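# Buckle a strap around a rolled mat

## Task

Close the strap around the rolled-up mat and fasten its buckle so it stays shut once the robot lets go.

## Robot and tools

Robot: two arms, left_arm and right_arm, each with six joints and a parallel gripper. Joint order in every row and every per-arm list: shoulder pan, shoulder lift, elbow, wrist 1, wrist 2, wrist 3. Stated joint ranges in rad: elbow -3.142 to 3.142, all others -6.283 to 6.283. A real end may sit up to 0.010 rad either way. A target past an end is clipped, and the result may print "joint sent to its limit". A target more than 0.010 rad beyond a range, and farther out than the joint now is, gets the call refused.

Frames: all hand positions, orientations and velocities are in the scene frame. Its origin is level with the table top, midway between the arms' nominal bases. +x points out over the table, +z up, and left_arm is on the +y side; image left or right does not match these names. Calibrated bases: left_arm (+0.035, +0.444, +0.013) m, quat_wxyz (+1.000, 0, 0, -0.026). right_arm (-0.033, -0.388, +0.013) m, quat_wxyz (+1.000, 0, 0, -0.028). Printed hand poses can be off by a few cm, more at long reach.

Gripper: the fingers point along its +z axis and close along its x axis. end_effector_position is the point between the pads, and the fingertips extend 17.5 mm past it. A block juts about 10 cm from the wrist 3 axis toward the gripper's -y and rotates with it.

The 18-number row is one list covering both arms. Numbers 1-6 are left_arm's absolute joint target angles in rad. Numbers 7-9 are left gripper position, force_limit and speed, each scaled -1 to 1. Numbers 10-18 repeat that layout for right_arm. Position: +1 is open to 50 mm, the pads meet near -0.65, and -1 means close until stopped by an object. force_limit: about 20 N per pad at -1, 102 at 0, 185 at +1. speed: 20 mm/s at -1, 85 at 0, 150 at +1. To leave a gripper alone, resend the three numbers it last got. A new force_limit or speed only applies after a position change of at least 0.01. To hold a joint still, resend its "Joint targets" value.

Tools:
- execute_actions(actions, cameras): actions is a list of actions. Each action holds up to 15 rows, one per 1/30 s step; if it has fewer, the last row repeats. Each step, a joint target stays within 0.651 rad of the measured angle, and gripper speed is capped at 4 m/s. With an empty list you get all cameras and fuller status. cameras: names, ["all"], or []; an unknown name invalidates the call.
- move(target, speed, blend, stop_force, zero, blocking, cameras): target is one 18-number row or a list of up to 15 rows. All are absolute joint targets, and all joints move in step. speed is in rad/s, 0.01 to 3.14, default 0.5, and applies to the joint with the longest travel. blend is in rad and rounds corners in a list; the default 0 stops at each target. stop_force, 3 to 120 N, ends an arm's path once its wrist senses that much push against its motion. Use it with a slow speed for touching. Leave it out when backing away from contact. zero (default true) re-zeroes before the move. blocking=false returns after about 0.5 s while the move continues; a later move replaces it. Do not combine blocking=false with stop_force. The move: line reports done, off_target, moving, held or fault, plus limits=held if steps were withheld.
- wait(seconds 0 to 10): the arms keep their last command.
- stop(): brakes the running move. The fingers keep going.
- zoom_image(camera, region [x0,y0,x1,y1] in pixels, at most 504 by 504): camera is one of cam_high, cam_low, cam_front, cam_over, cam_left_wrist, cam_right_wrist; all images are 896x504.
- zero_wrist_force(arm): tares that arm's wrist sensor.
- finished_scene(scene): give the current scene's number once the buckle holds on its own.

Results: Joint positions, Joint velocities ("within noise" when the arm is still) and Joint targets, all in rad or rad/s. Tool commands. End effector pose and velocities. Wrist force and torque in the hand's own axes, plus the peak since the last shown reading. Joint torques, positive toward larger angles. Motor temperatures. object_status: 0 moving, 2 closed on something (a good grip), 3 reached the commanded position or the pads met (usually empty), 1 blocked while opening. The gap in mm is roughly (250 - position_measured) x 0.202. "joint command not followed" means the clearance check between the arms changed or withheld targets.

Avoid: joint contact torque at or above 135 N m (shoulders, elbow) or 25.2 N m (wrists), and outside force near 150 N. Either one stops that arm for 10 s. Arms are stiff, so aiming even slightly past a firm contact can fault. Fast moves hit harder. Any bump or press between the two arms, including a gripper closing on the other's fingers, can fail the scene. Never let anything leave the table. Avoid drops, releasing moving parts and hard hits on fixed objects. Motors heat when holding loads or straining: MOTOR HOT appears at 70 °C, and at 85 °C the arm locks for 30 s or more. Arm motion lags commands by about 0.09 to 0.22 s, and loose items may be nudged now and then.

Each tool is called after "Call:" as name([rows], argument=value, ...), one row to a line, values as JSON.

## Session

Call:
execute_actions(actions=[])

Scene clock: 0.00 s.
left_arm: end_effector_position=(+0.8428, +0.2902, +0.1138) position_measured=3 object_status=3 end_effector_quat_wxyz=(+0.025, +0.985, +0.112, +0.126) | right_arm: end_effector_position=(+0.5677, -0.4365, +0.3374) position_measured=3 object_status=3 end_effector_quat_wxyz=(+0.049, +0.980, -0.079, +0.176)
Joint positions: left_arm=[-0.322 -0.834 1.227 -2.21 -1.497 0.98] | right_arm=[3.428 -1.6 -1.673 -1.127 1.371 1.929]
Joint velocities: within noise
Joint torques (N m): no reading
Motor temperatures (°C): left_arm=[29 37 36 34 39 35] | right_arm=[44 40 26 30 49 43]
Wrist force (N): no reading
Wrist torque (N m): no reading
Wrist force, peak (N): no reading
Joint targets: left_arm=[-0.322 -0.834 1.227 -2.210 -1.497 0.980] | right_arm=[3.428 -1.600 -1.673 -1.127 1.371 1.929]
Tool commands: left_gripper/position=+1.0 left_gripper/force_limit=+1.0 left_gripper/speed=+1.0 right_gripper/position=+1.0 right_gripper/force_limit=+1.0 right_gripper/speed=+1.0

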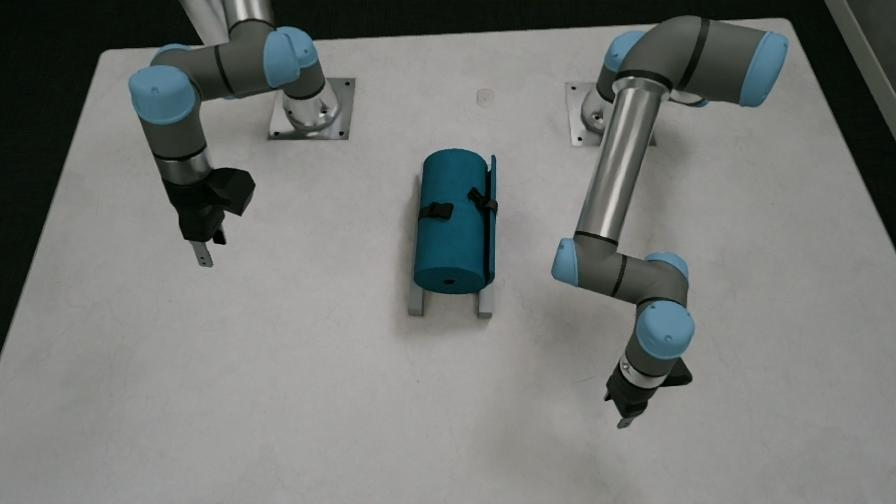

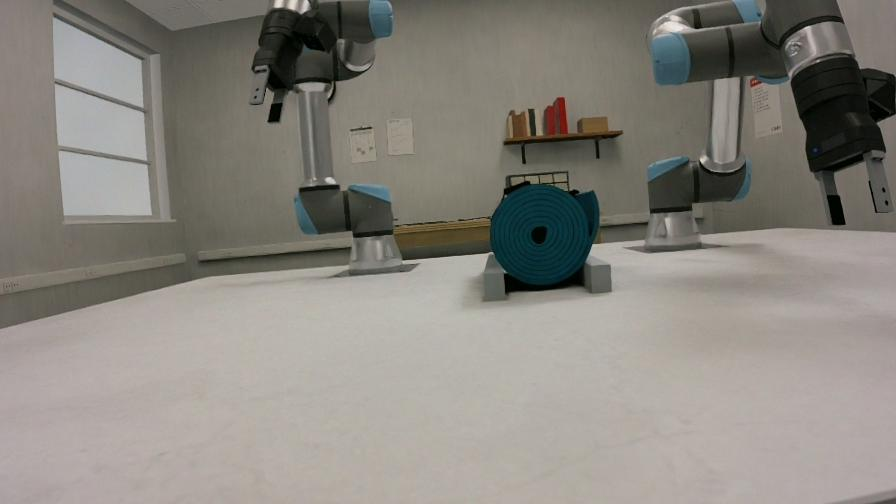

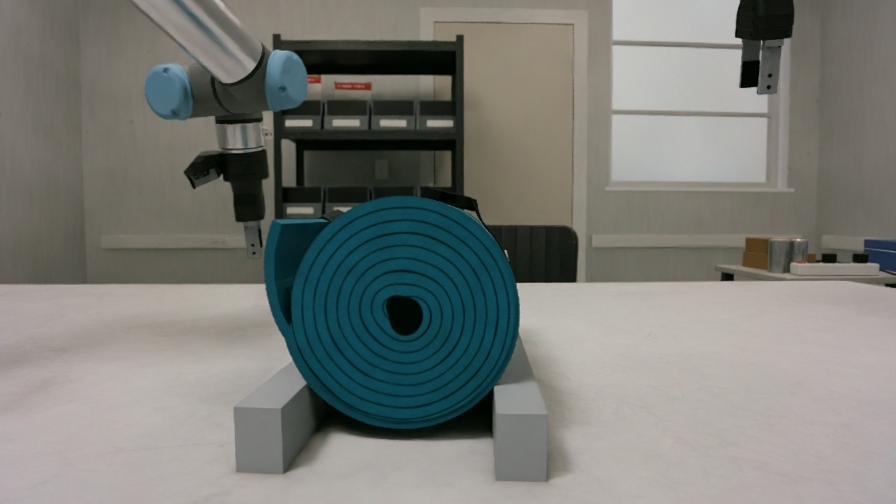

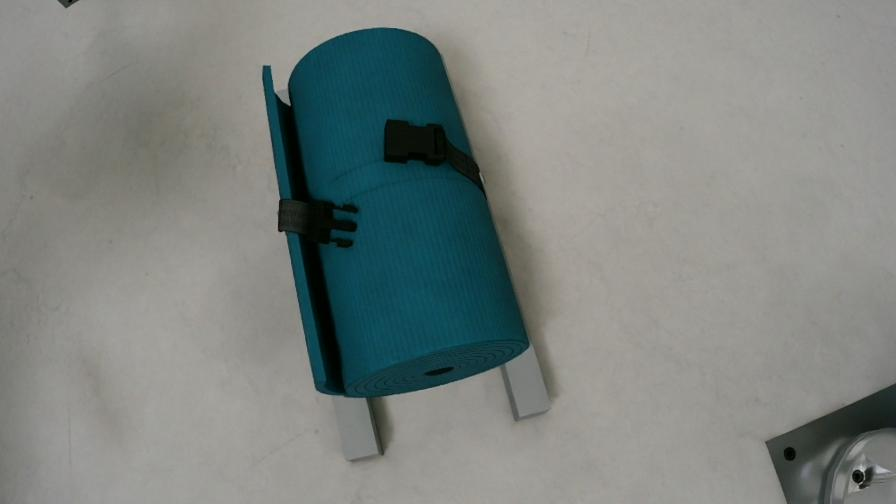

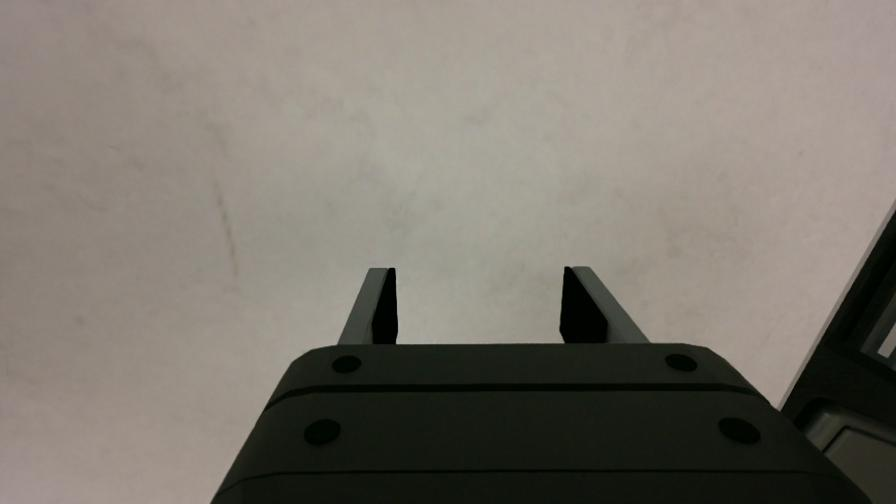

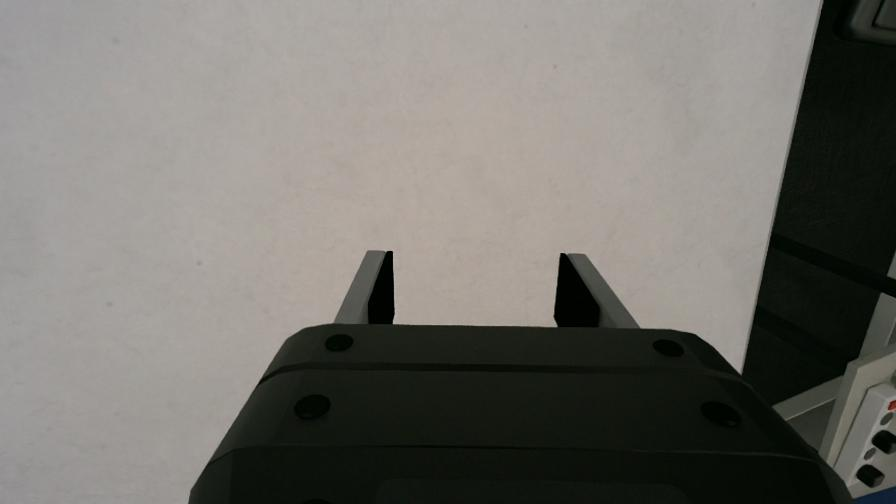

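Call:
zoom_image(camera="cam_over", region=[220, 60, 560, 300])

Call:
zoom_image(camera="cam_high", region=[380, 130, 530, 330])

Call:
zoom_image(camera="cam_front", region=[220, 160, 560, 480])

Call:
zoom_image(camera="cam_low", region=[450, 150, 650, 320])

Scaled by 1.482.

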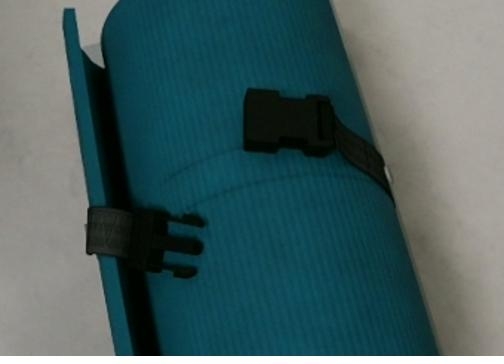

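Scaled by 2.520.

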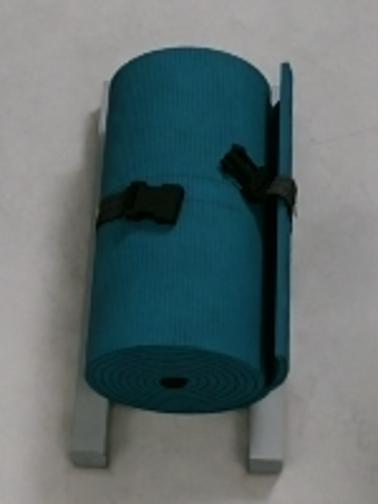

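Scaled by 1.482.

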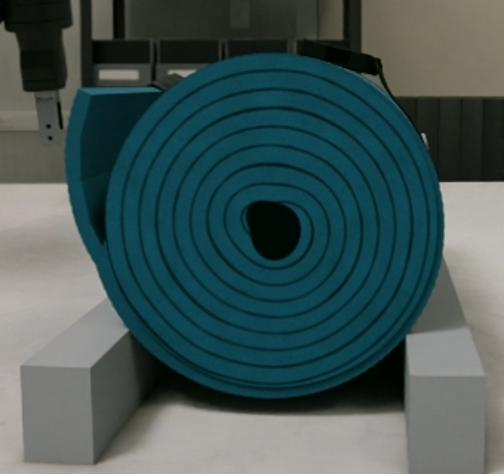

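Scaled by 2.520.

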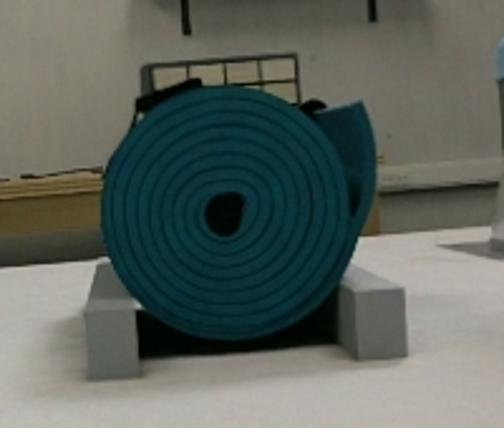

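Call:
move(target=[-0.778,-1.664,1.859,-2.098,-1.860,0.692,1,0,0,3.7095,-1.561,-1.755,-1.172,1.948,-1.016,1,0,0], speed=1.2, cameras=["all"])

Scene clock: 95.63 s.
left_arm: end_effector_position=(+0.4303, +0.0997, +0.3201) position_measured=3 object_status=3 end_effector_quat_wxyz=(+0.217, +0.976, +0.000, +0.000) | right_arm: end_effector_position=(+0.4498, -0.1600, +0.3194) position_measured=3 object_status=3 end_effector_quat_wxyz=(+0.000, +0.000, +0.976, +0.216)
Joint positions: left_arm=[-0.778 -1.664 1.859 -2.098 -1.86 0.692] | right_arm=[3.71 -1.561 -1.755 -1.172 1.948 -1.016]
Joint torques (N m): left_arm=[9.86 -18.61 -32.6 -5.18 1.26 2.4] | right_arm=[-7.51 27.03 28.37 3.97 -1.86 -0.82]
Wrist force (N): left_arm=[-0.3 -0.7 0.6] | right_arm=[-0.6 0.5 0.1]
Wrist torque (N m): left_arm=[-0.07 0.07 -0.04] | right_arm=[0.08 0.11 -0.13]
Wrist force, peak (N): left_arm=[1.2 -0.8 1.2] | right_arm=[-0.6 0.9 0.5]
Joint targets: left_arm=[-0.778 -1.664 1.859 -2.098 -1.860 0.692] | right_arm=[3.709 -1.561 -1.755 -1.172 1.948 -1.016]
move: done

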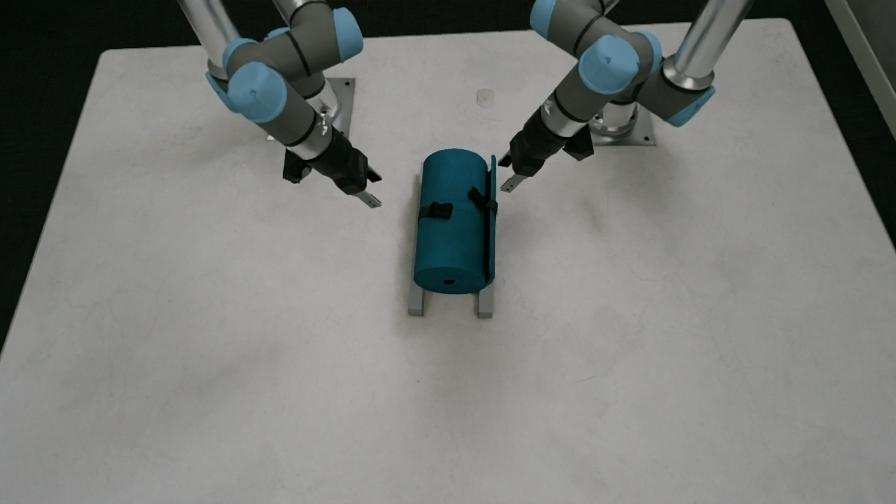

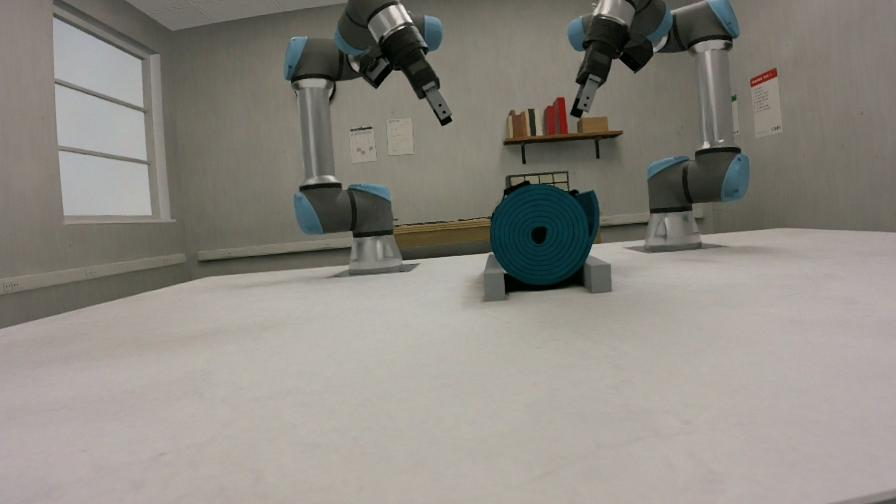

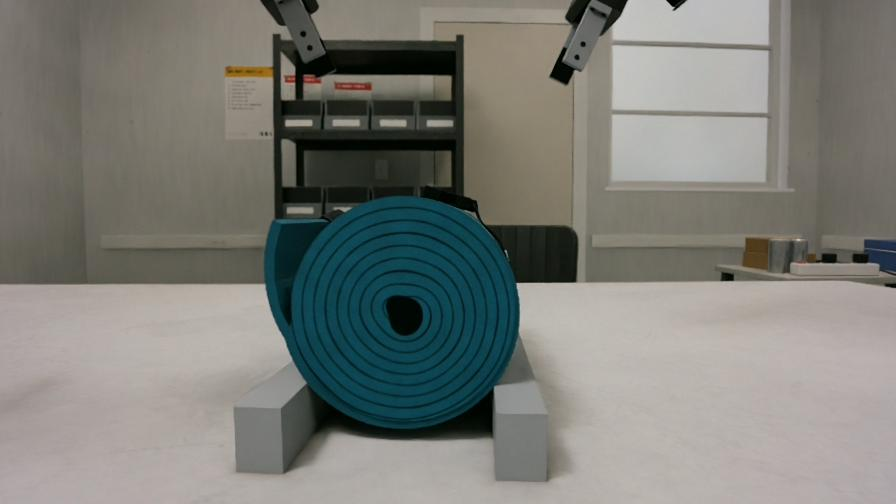

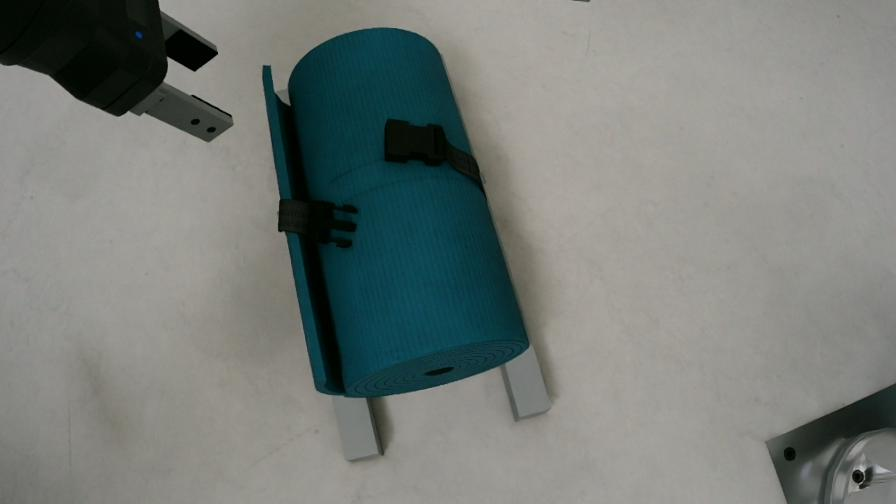

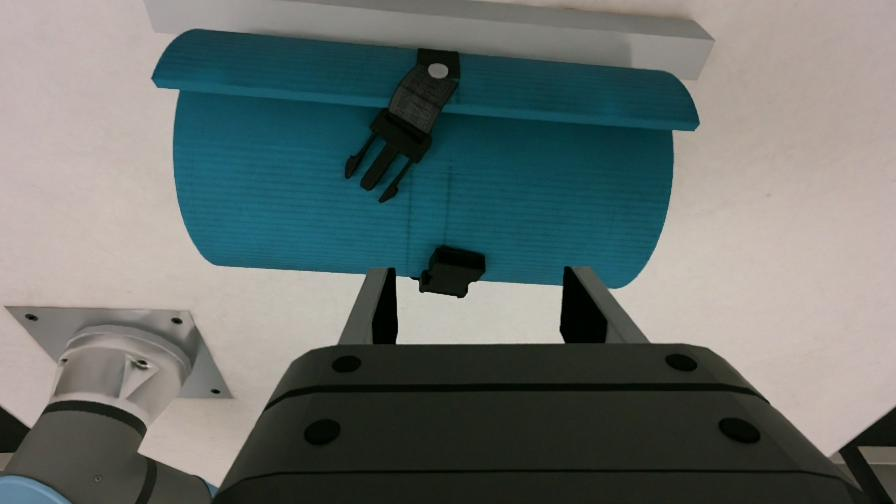

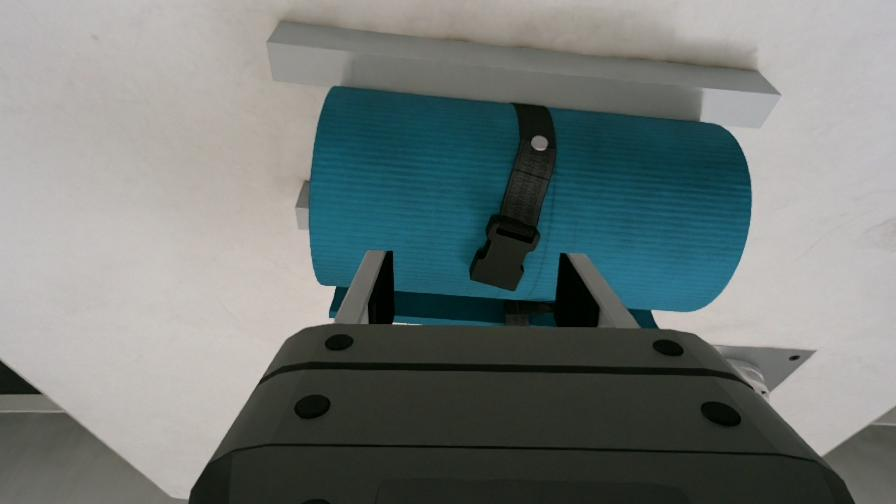

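Call:
zoom_image(camera="cam_left_wrist", region=[320, 30, 540, 310])

Call:
zoom_image(camera="cam_right_wrist", region=[420, 90, 640, 330])

Scaled by 1.800.

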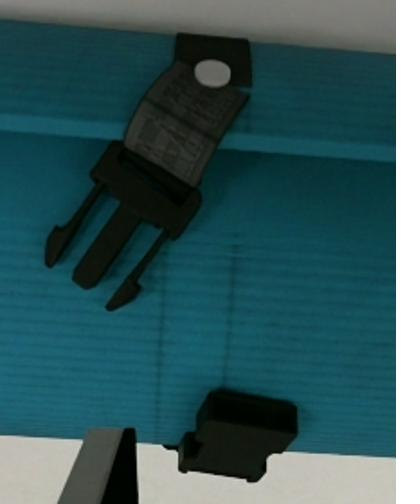

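Scaled by 2.100.

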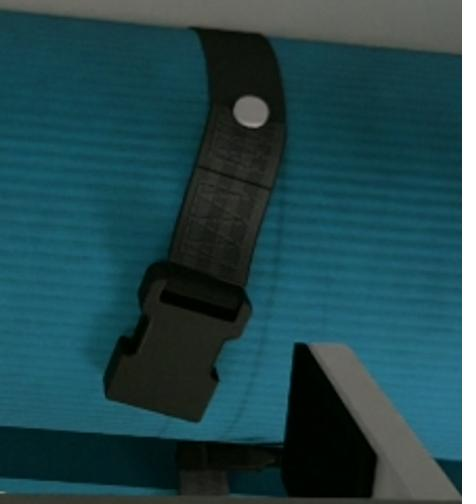

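Call:
zoom_image(camera="cam_front", region=[400, 170, 530, 290])

Call:
zoom_image(camera="cam_front", region=[250, 170, 380, 290])

Call:
zoom_image(camera="cam_low", region=[480, 170, 620, 300])

Scaled by 3.877.

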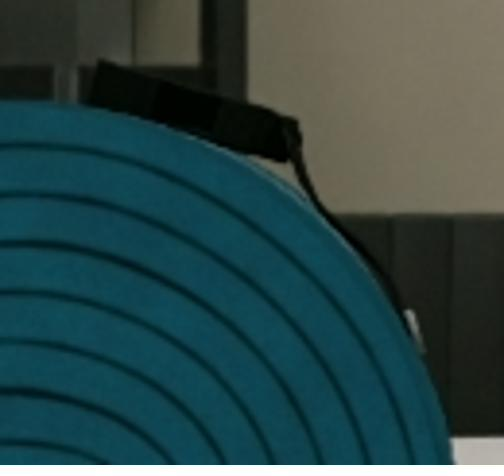

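Scaled by 3.877.

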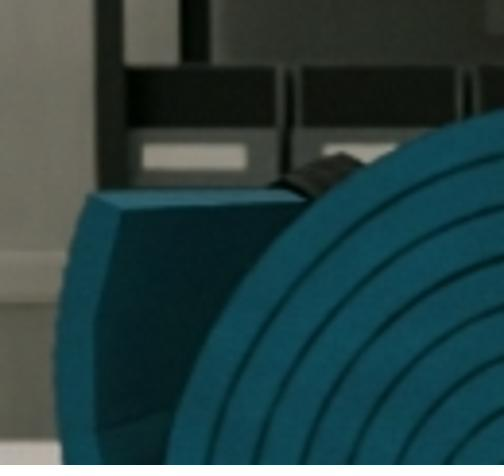

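Scaled by 3.600.

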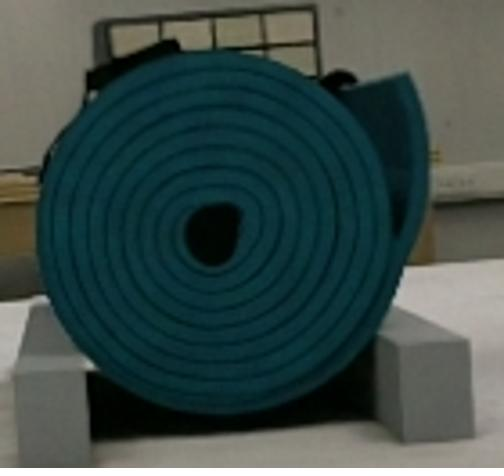

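Call:
move(target=[-0.6495,-1.4492,1.9138,-2.1106,-2.1778,1.4389,1,0,0,3.9462,-1.5638,-2.1196,-0.5542,1.8007,-0.4173,1,0,0], speed=0.6, cameras=["all"])

Scene clock: 190.83 s.
left_arm: end_effector_position=(+0.4213, +0.0986, +0.2166) position_measured=3 object_status=3 end_effector_quat_wxyz=(+0.288, +0.912, -0.278, -0.088) | right_arm: end_effector_position=(+0.4109, -0.0769, +0.2191) position_measured=3 object_status=3 end_effector_quat_wxyz=(+0.045, +0.168, +0.951, +0.255)
Joint positions: left_arm=[-0.649 -1.449 1.914 -2.111 -2.178 1.439] | right_arm=[3.946 -1.564 -2.12 -0.554 1.801 -0.417]
Joint torques (N m): left_arm=[-7.65 -36.77 -29.96 -3.55 -1.12 2.06] | right_arm=[-2 17.13 23.84 4.81 3.03 1.08]
Wrist force (N): left_arm=[-0.1 -1.2 0.9] | right_arm=[-0.5 0.4 0.2]
Wrist torque (N m): left_arm=[-0.15 0.06 -0.07] | right_arm=[0.02 0.10 -0.10]
Wrist force, peak (N): left_arm=[-0.1 -2.3 1.7] | right_arm=[-1.1 -0.1 -1.4]
Joint targets: left_arm=[-0.649 -1.449 1.914 -2.111 -2.178 1.439] | right_arm=[3.946 -1.564 -2.120 -0.554 1.801 -0.417]
move: done

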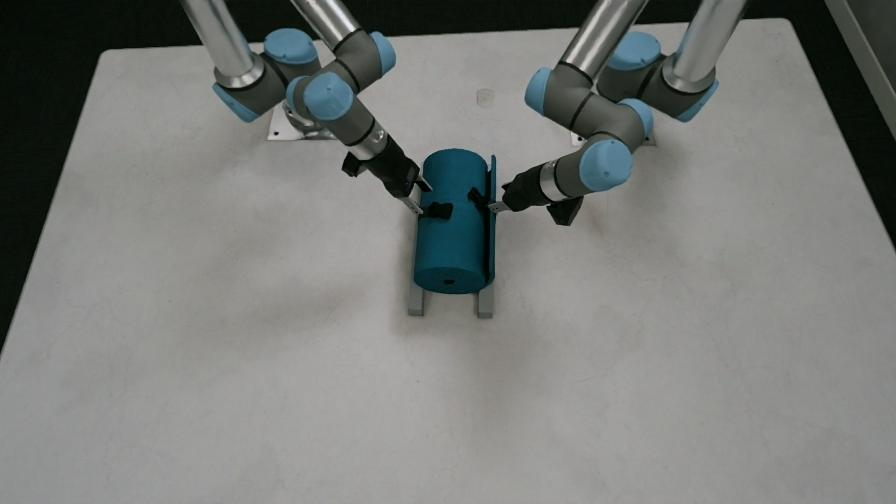

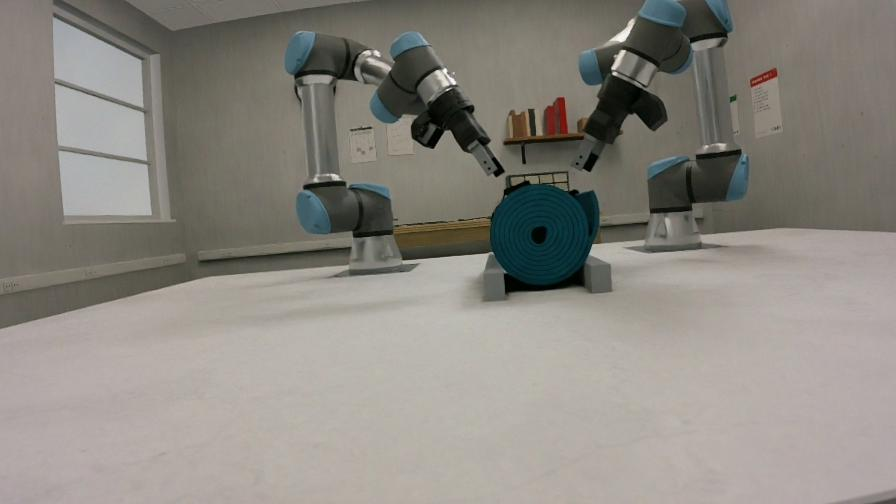

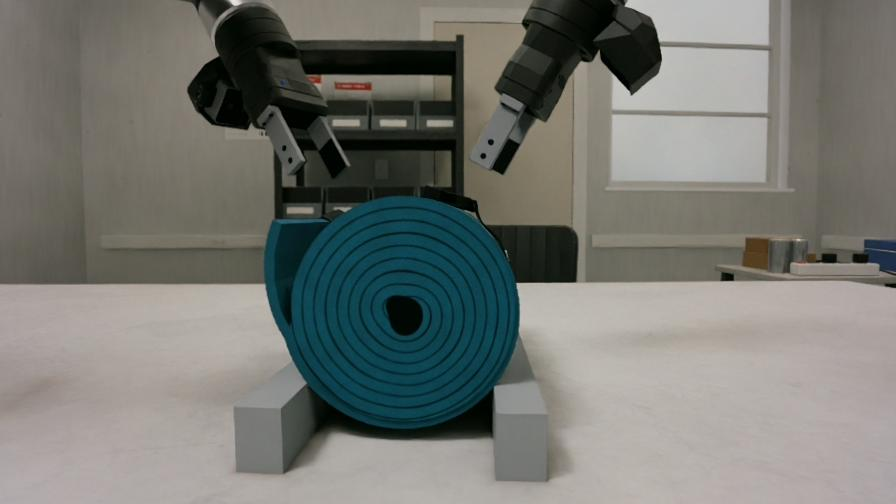

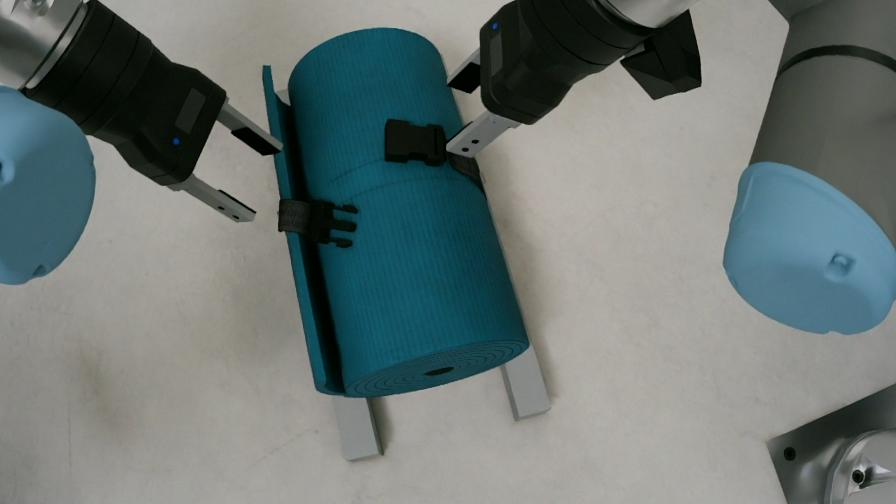

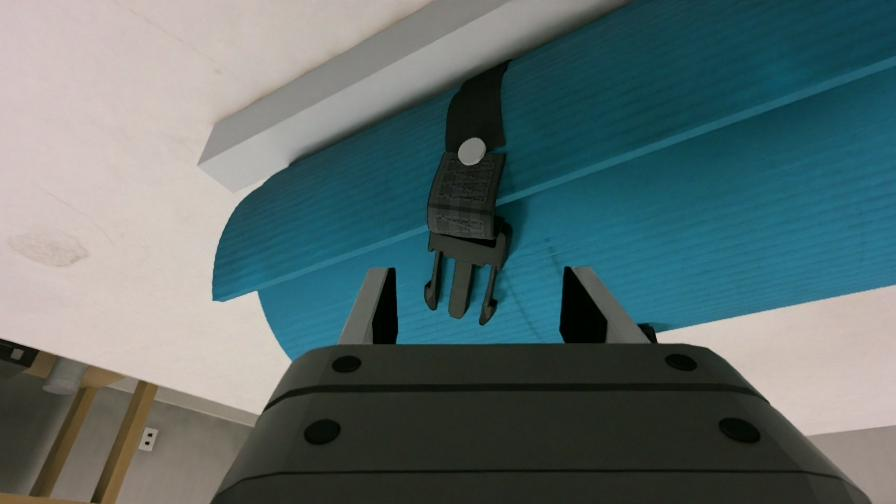

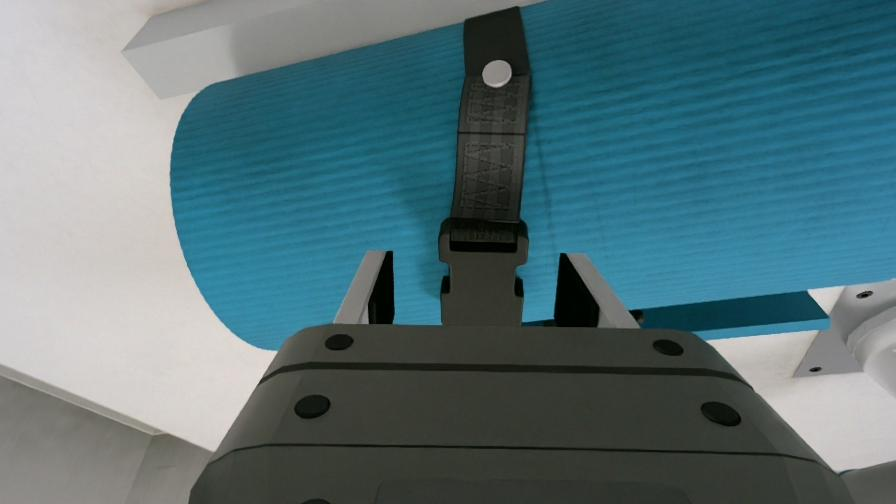

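Call:
move(target=[-0.6774,-1.4157,1.9597,-2.2092,-2.1753,1.5607,1,0,0,3.9689,-1.6217,-2.1466,-0.4646,1.7902,-0.3964,1,0,0], speed=0.2, cameras=["cam_left_wrist","cam_right_wrist","cam_front","cam_over"])

Scene clock: 216.30 s.
left_arm: end_effector_position=(+0.4141, +0.0863, +0.1892) position_measured=3 object_status=3 end_effector_quat_wxyz=(+0.293, +0.888, -0.349, -0.066) | right_arm: end_effector_position=(+0.4108, -0.0637, +0.1911) position_measured=3 object_status=3 end_effector_quat_wxyz=(+0.045, +0.168, +0.951, +0.255)
Joint positions: left_arm=[-0.678 -1.416 1.96 -2.209 -2.175 1.561] | right_arm=[3.969 -1.622 -2.147 -0.465 1.79 -0.396]
Joint torques (N m): left_arm=[9.97 -40.07 -28.5 -1.18 -0.38 -2.05] | right_arm=[-7.63 33.37 30.27 3.1 1.33 -0.86]
Wrist force (N): left_arm=[-0.3 -1.3 0.8] | right_arm=[-0.6 0.4 0.2]
Wrist torque (N m): left_arm=[-0.17 0.10 -0.06] | right_arm=[0.03 0.11 -0.18]
Wrist force, peak (N): left_arm=[-0.4 -1.3 1.8] | right_arm=[-0.6 0.3 1.2]
Joint targets: left_arm=[-0.677 -1.416 1.960 -2.209 -2.175 1.561] | right_arm=[3.969 -1.622 -2.147 -0.465 1.790 -0.396]
move: done
Images, in order (width x height): cam_front 896x504, cam_over 896x504, cam_left_wrist 896x504, cam_right_wrist 896x504.

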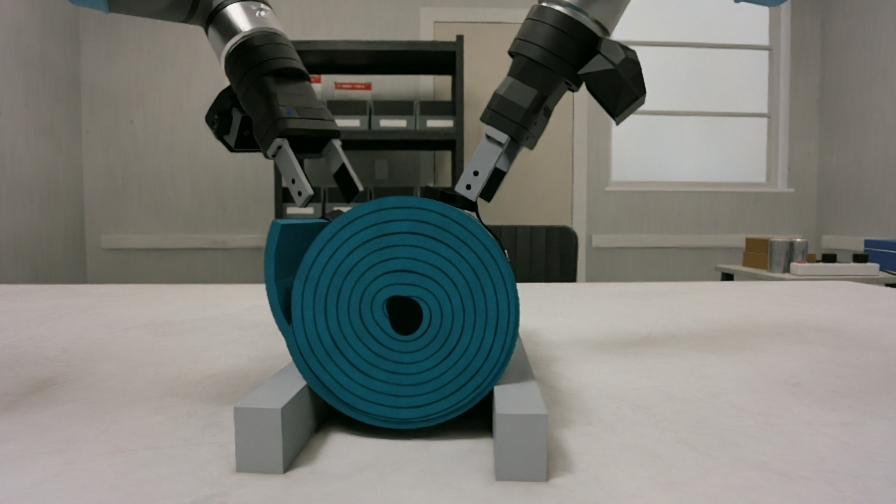

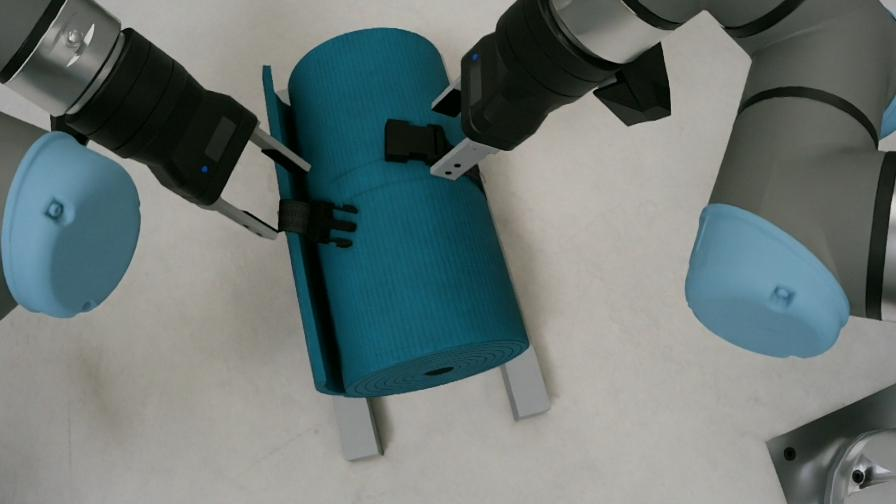

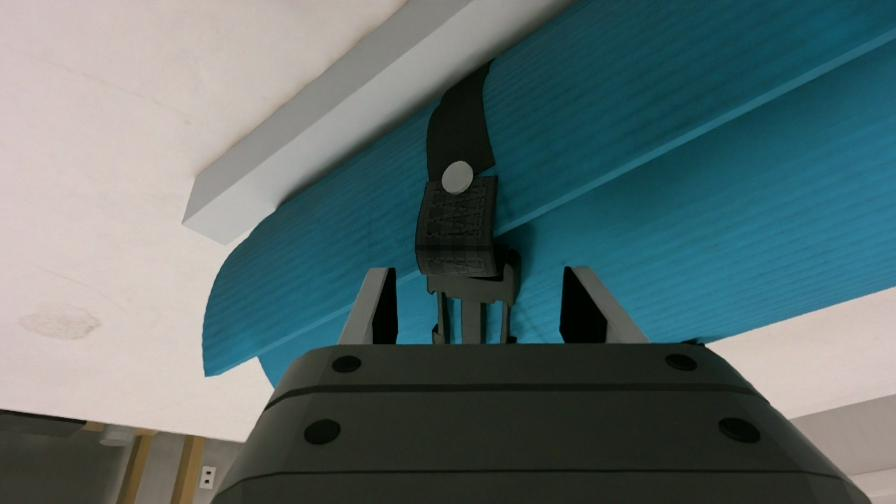

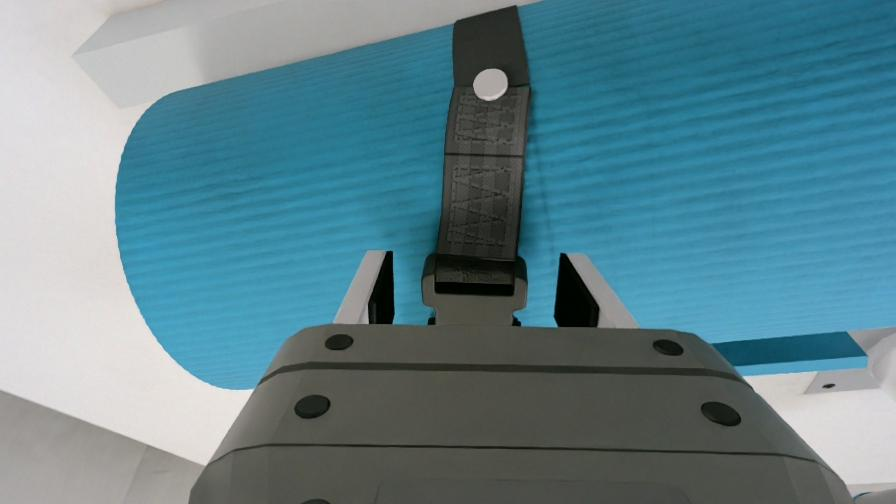

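Call:
move(target=[-0.7159,-1.3874,1.9973,-2.3015,-2.1714,1.5143,1,0,0,3.9884,-1.6887,-2.1436,-0.3968,1.7813,-0.3789,1,0,0], speed=0.05, stop_force=8, cameras=["cam_left_wrist","cam_right_wrist","cam_front","cam_over","cam_high"])

Scene clock: 250.00 s.
left_arm: end_effector_position=(+0.4029, +0.0704, +0.1682) position_measured=3 object_status=3 end_effector_quat_wxyz=(+0.294, +0.888, -0.349, -0.065) | right_arm: end_effector_position=(+0.4133, -0.0556, +0.1811) position_measured=3 object_status=3 end_effector_quat_wxyz=(+0.045, +0.168, +0.951, +0.255)
Joint positions: left_arm=[-0.716 -1.387 1.997 -2.301 -2.171 1.514] | right_arm=[3.978 -1.653 -2.145 -0.433 1.786 -0.388]
Joint torques (N m): left_arm=[9.05 -38.27 -28.55 -0.69 -0.73 2.55] | right_arm=[-5.84 31.82 11.51 5.38 3.01 -0.82]
Wrist force (N): left_arm=[-0.5 -0.7 -0.6] | right_arm=[0.1 -3.5 -7.2]
Wrist torque (N m): left_arm=[-0.17 0.07 -0.09] | right_arm=[0.03 0.37 -0.27]
Wrist force, peak (N): left_arm=[-0.2 -1.4 1.1] | right_arm=[0.1 -7.7 -22.5]
Joint targets: left_arm=[-0.716 -1.387 1.997 -2.301 -2.171 1.514] | right_arm=[3.978 -1.653 -2.145 -0.433 1.786 -0.388]
move: contact (right_arm); right_arm: the shoulder lift is farthest, 0.036 rad from its target
Images, in order (width x height): cam_high 896x504, cam_front 896x504, cam_over 896x504, cam_left_wrist 896x504, cam_right_wrist 896x504.

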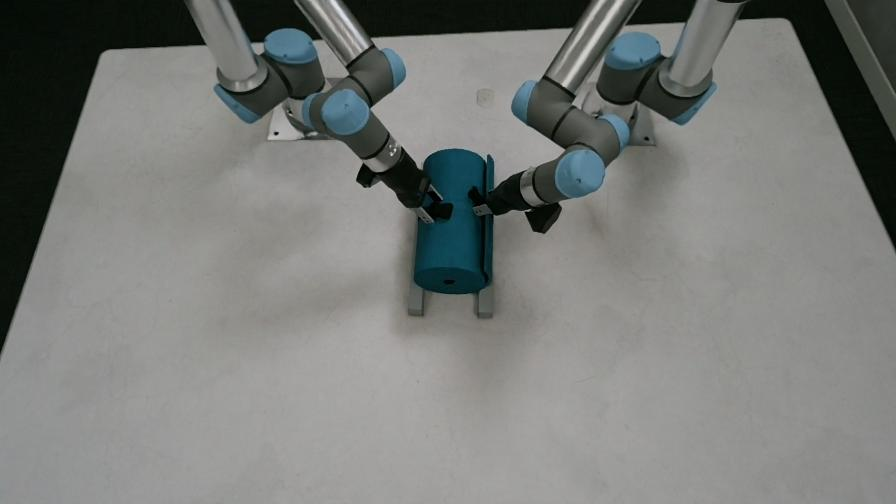

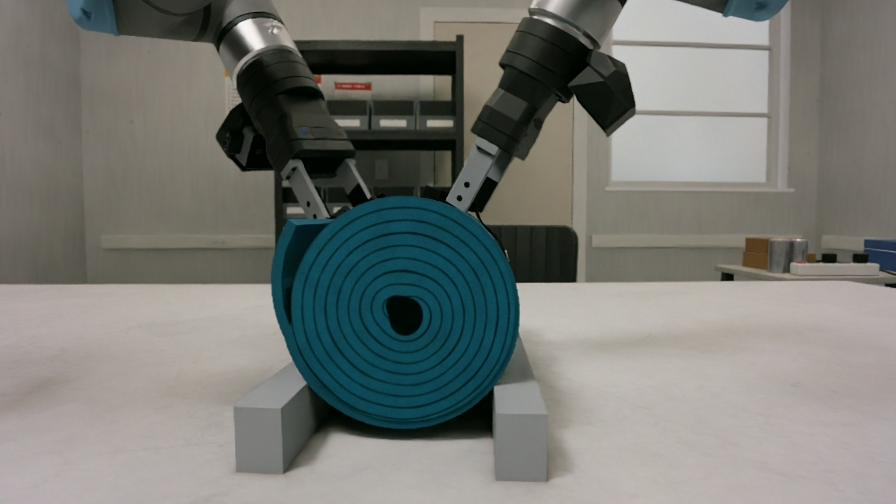

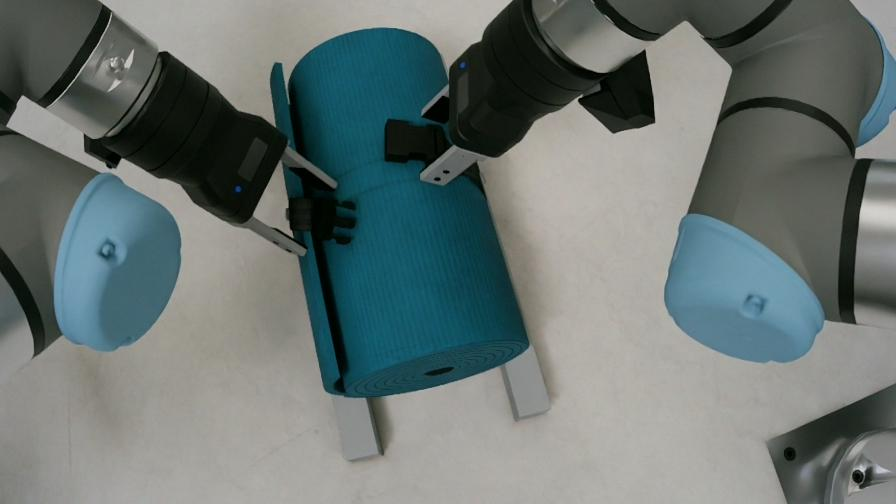

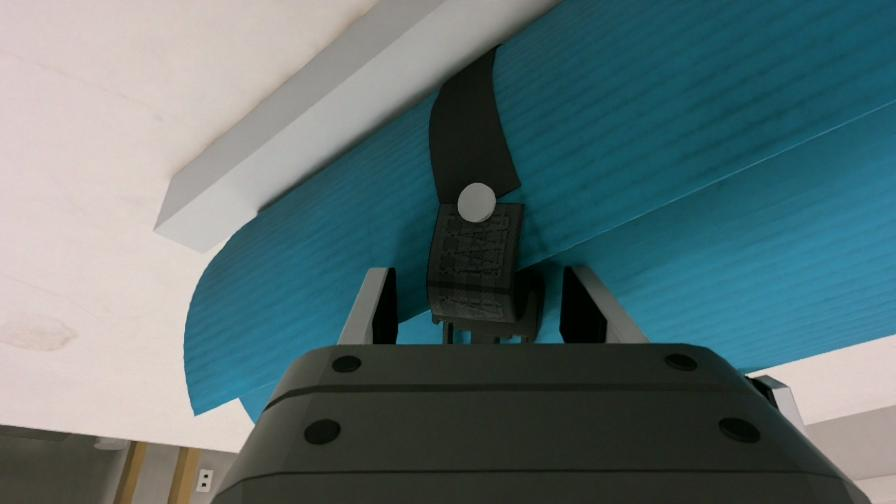

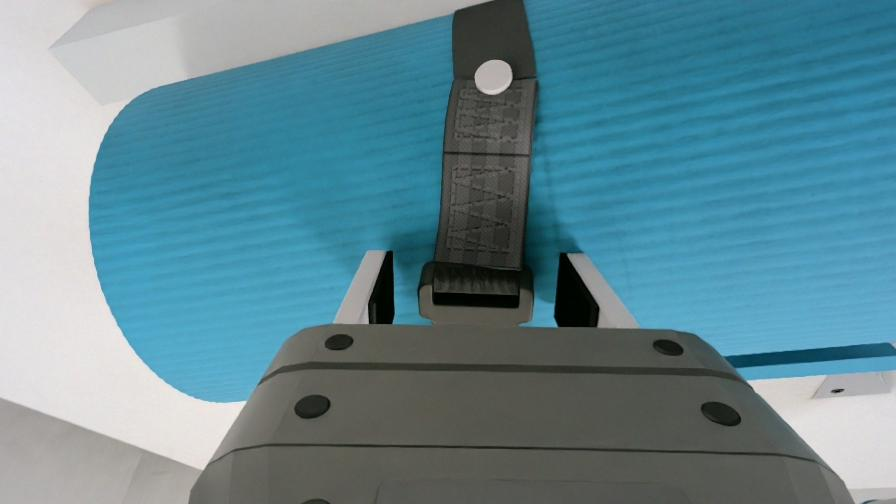

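Call:
zoom_image(camera="cam_over", region=[260, 90, 500, 280])

Call:
zoom_image(camera="cam_left_wrist", region=[380, 170, 600, 350])

Call:
zoom_image(camera="cam_front", region=[270, 140, 510, 270])

Call:
zoom_image(camera="cam_right_wrist", region=[360, 200, 600, 340])

Scaled by 2.100.

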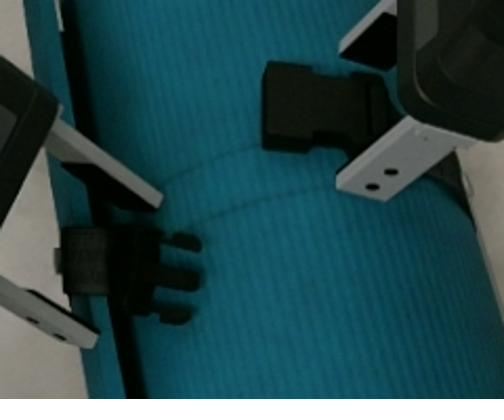

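Scaled by 2.291.

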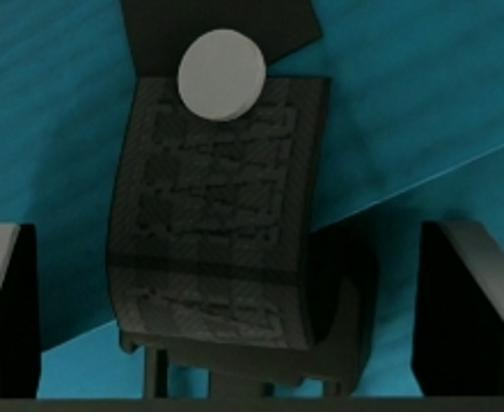

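Scaled by 2.100.

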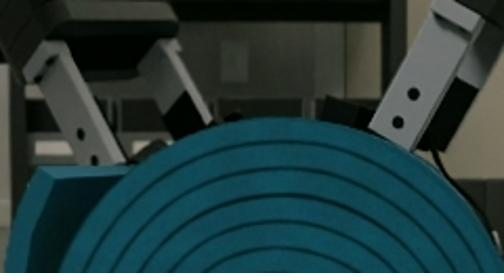

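Scaled by 2.100.

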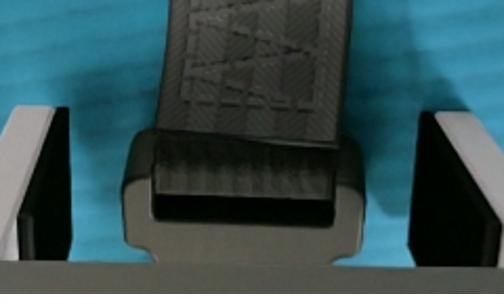

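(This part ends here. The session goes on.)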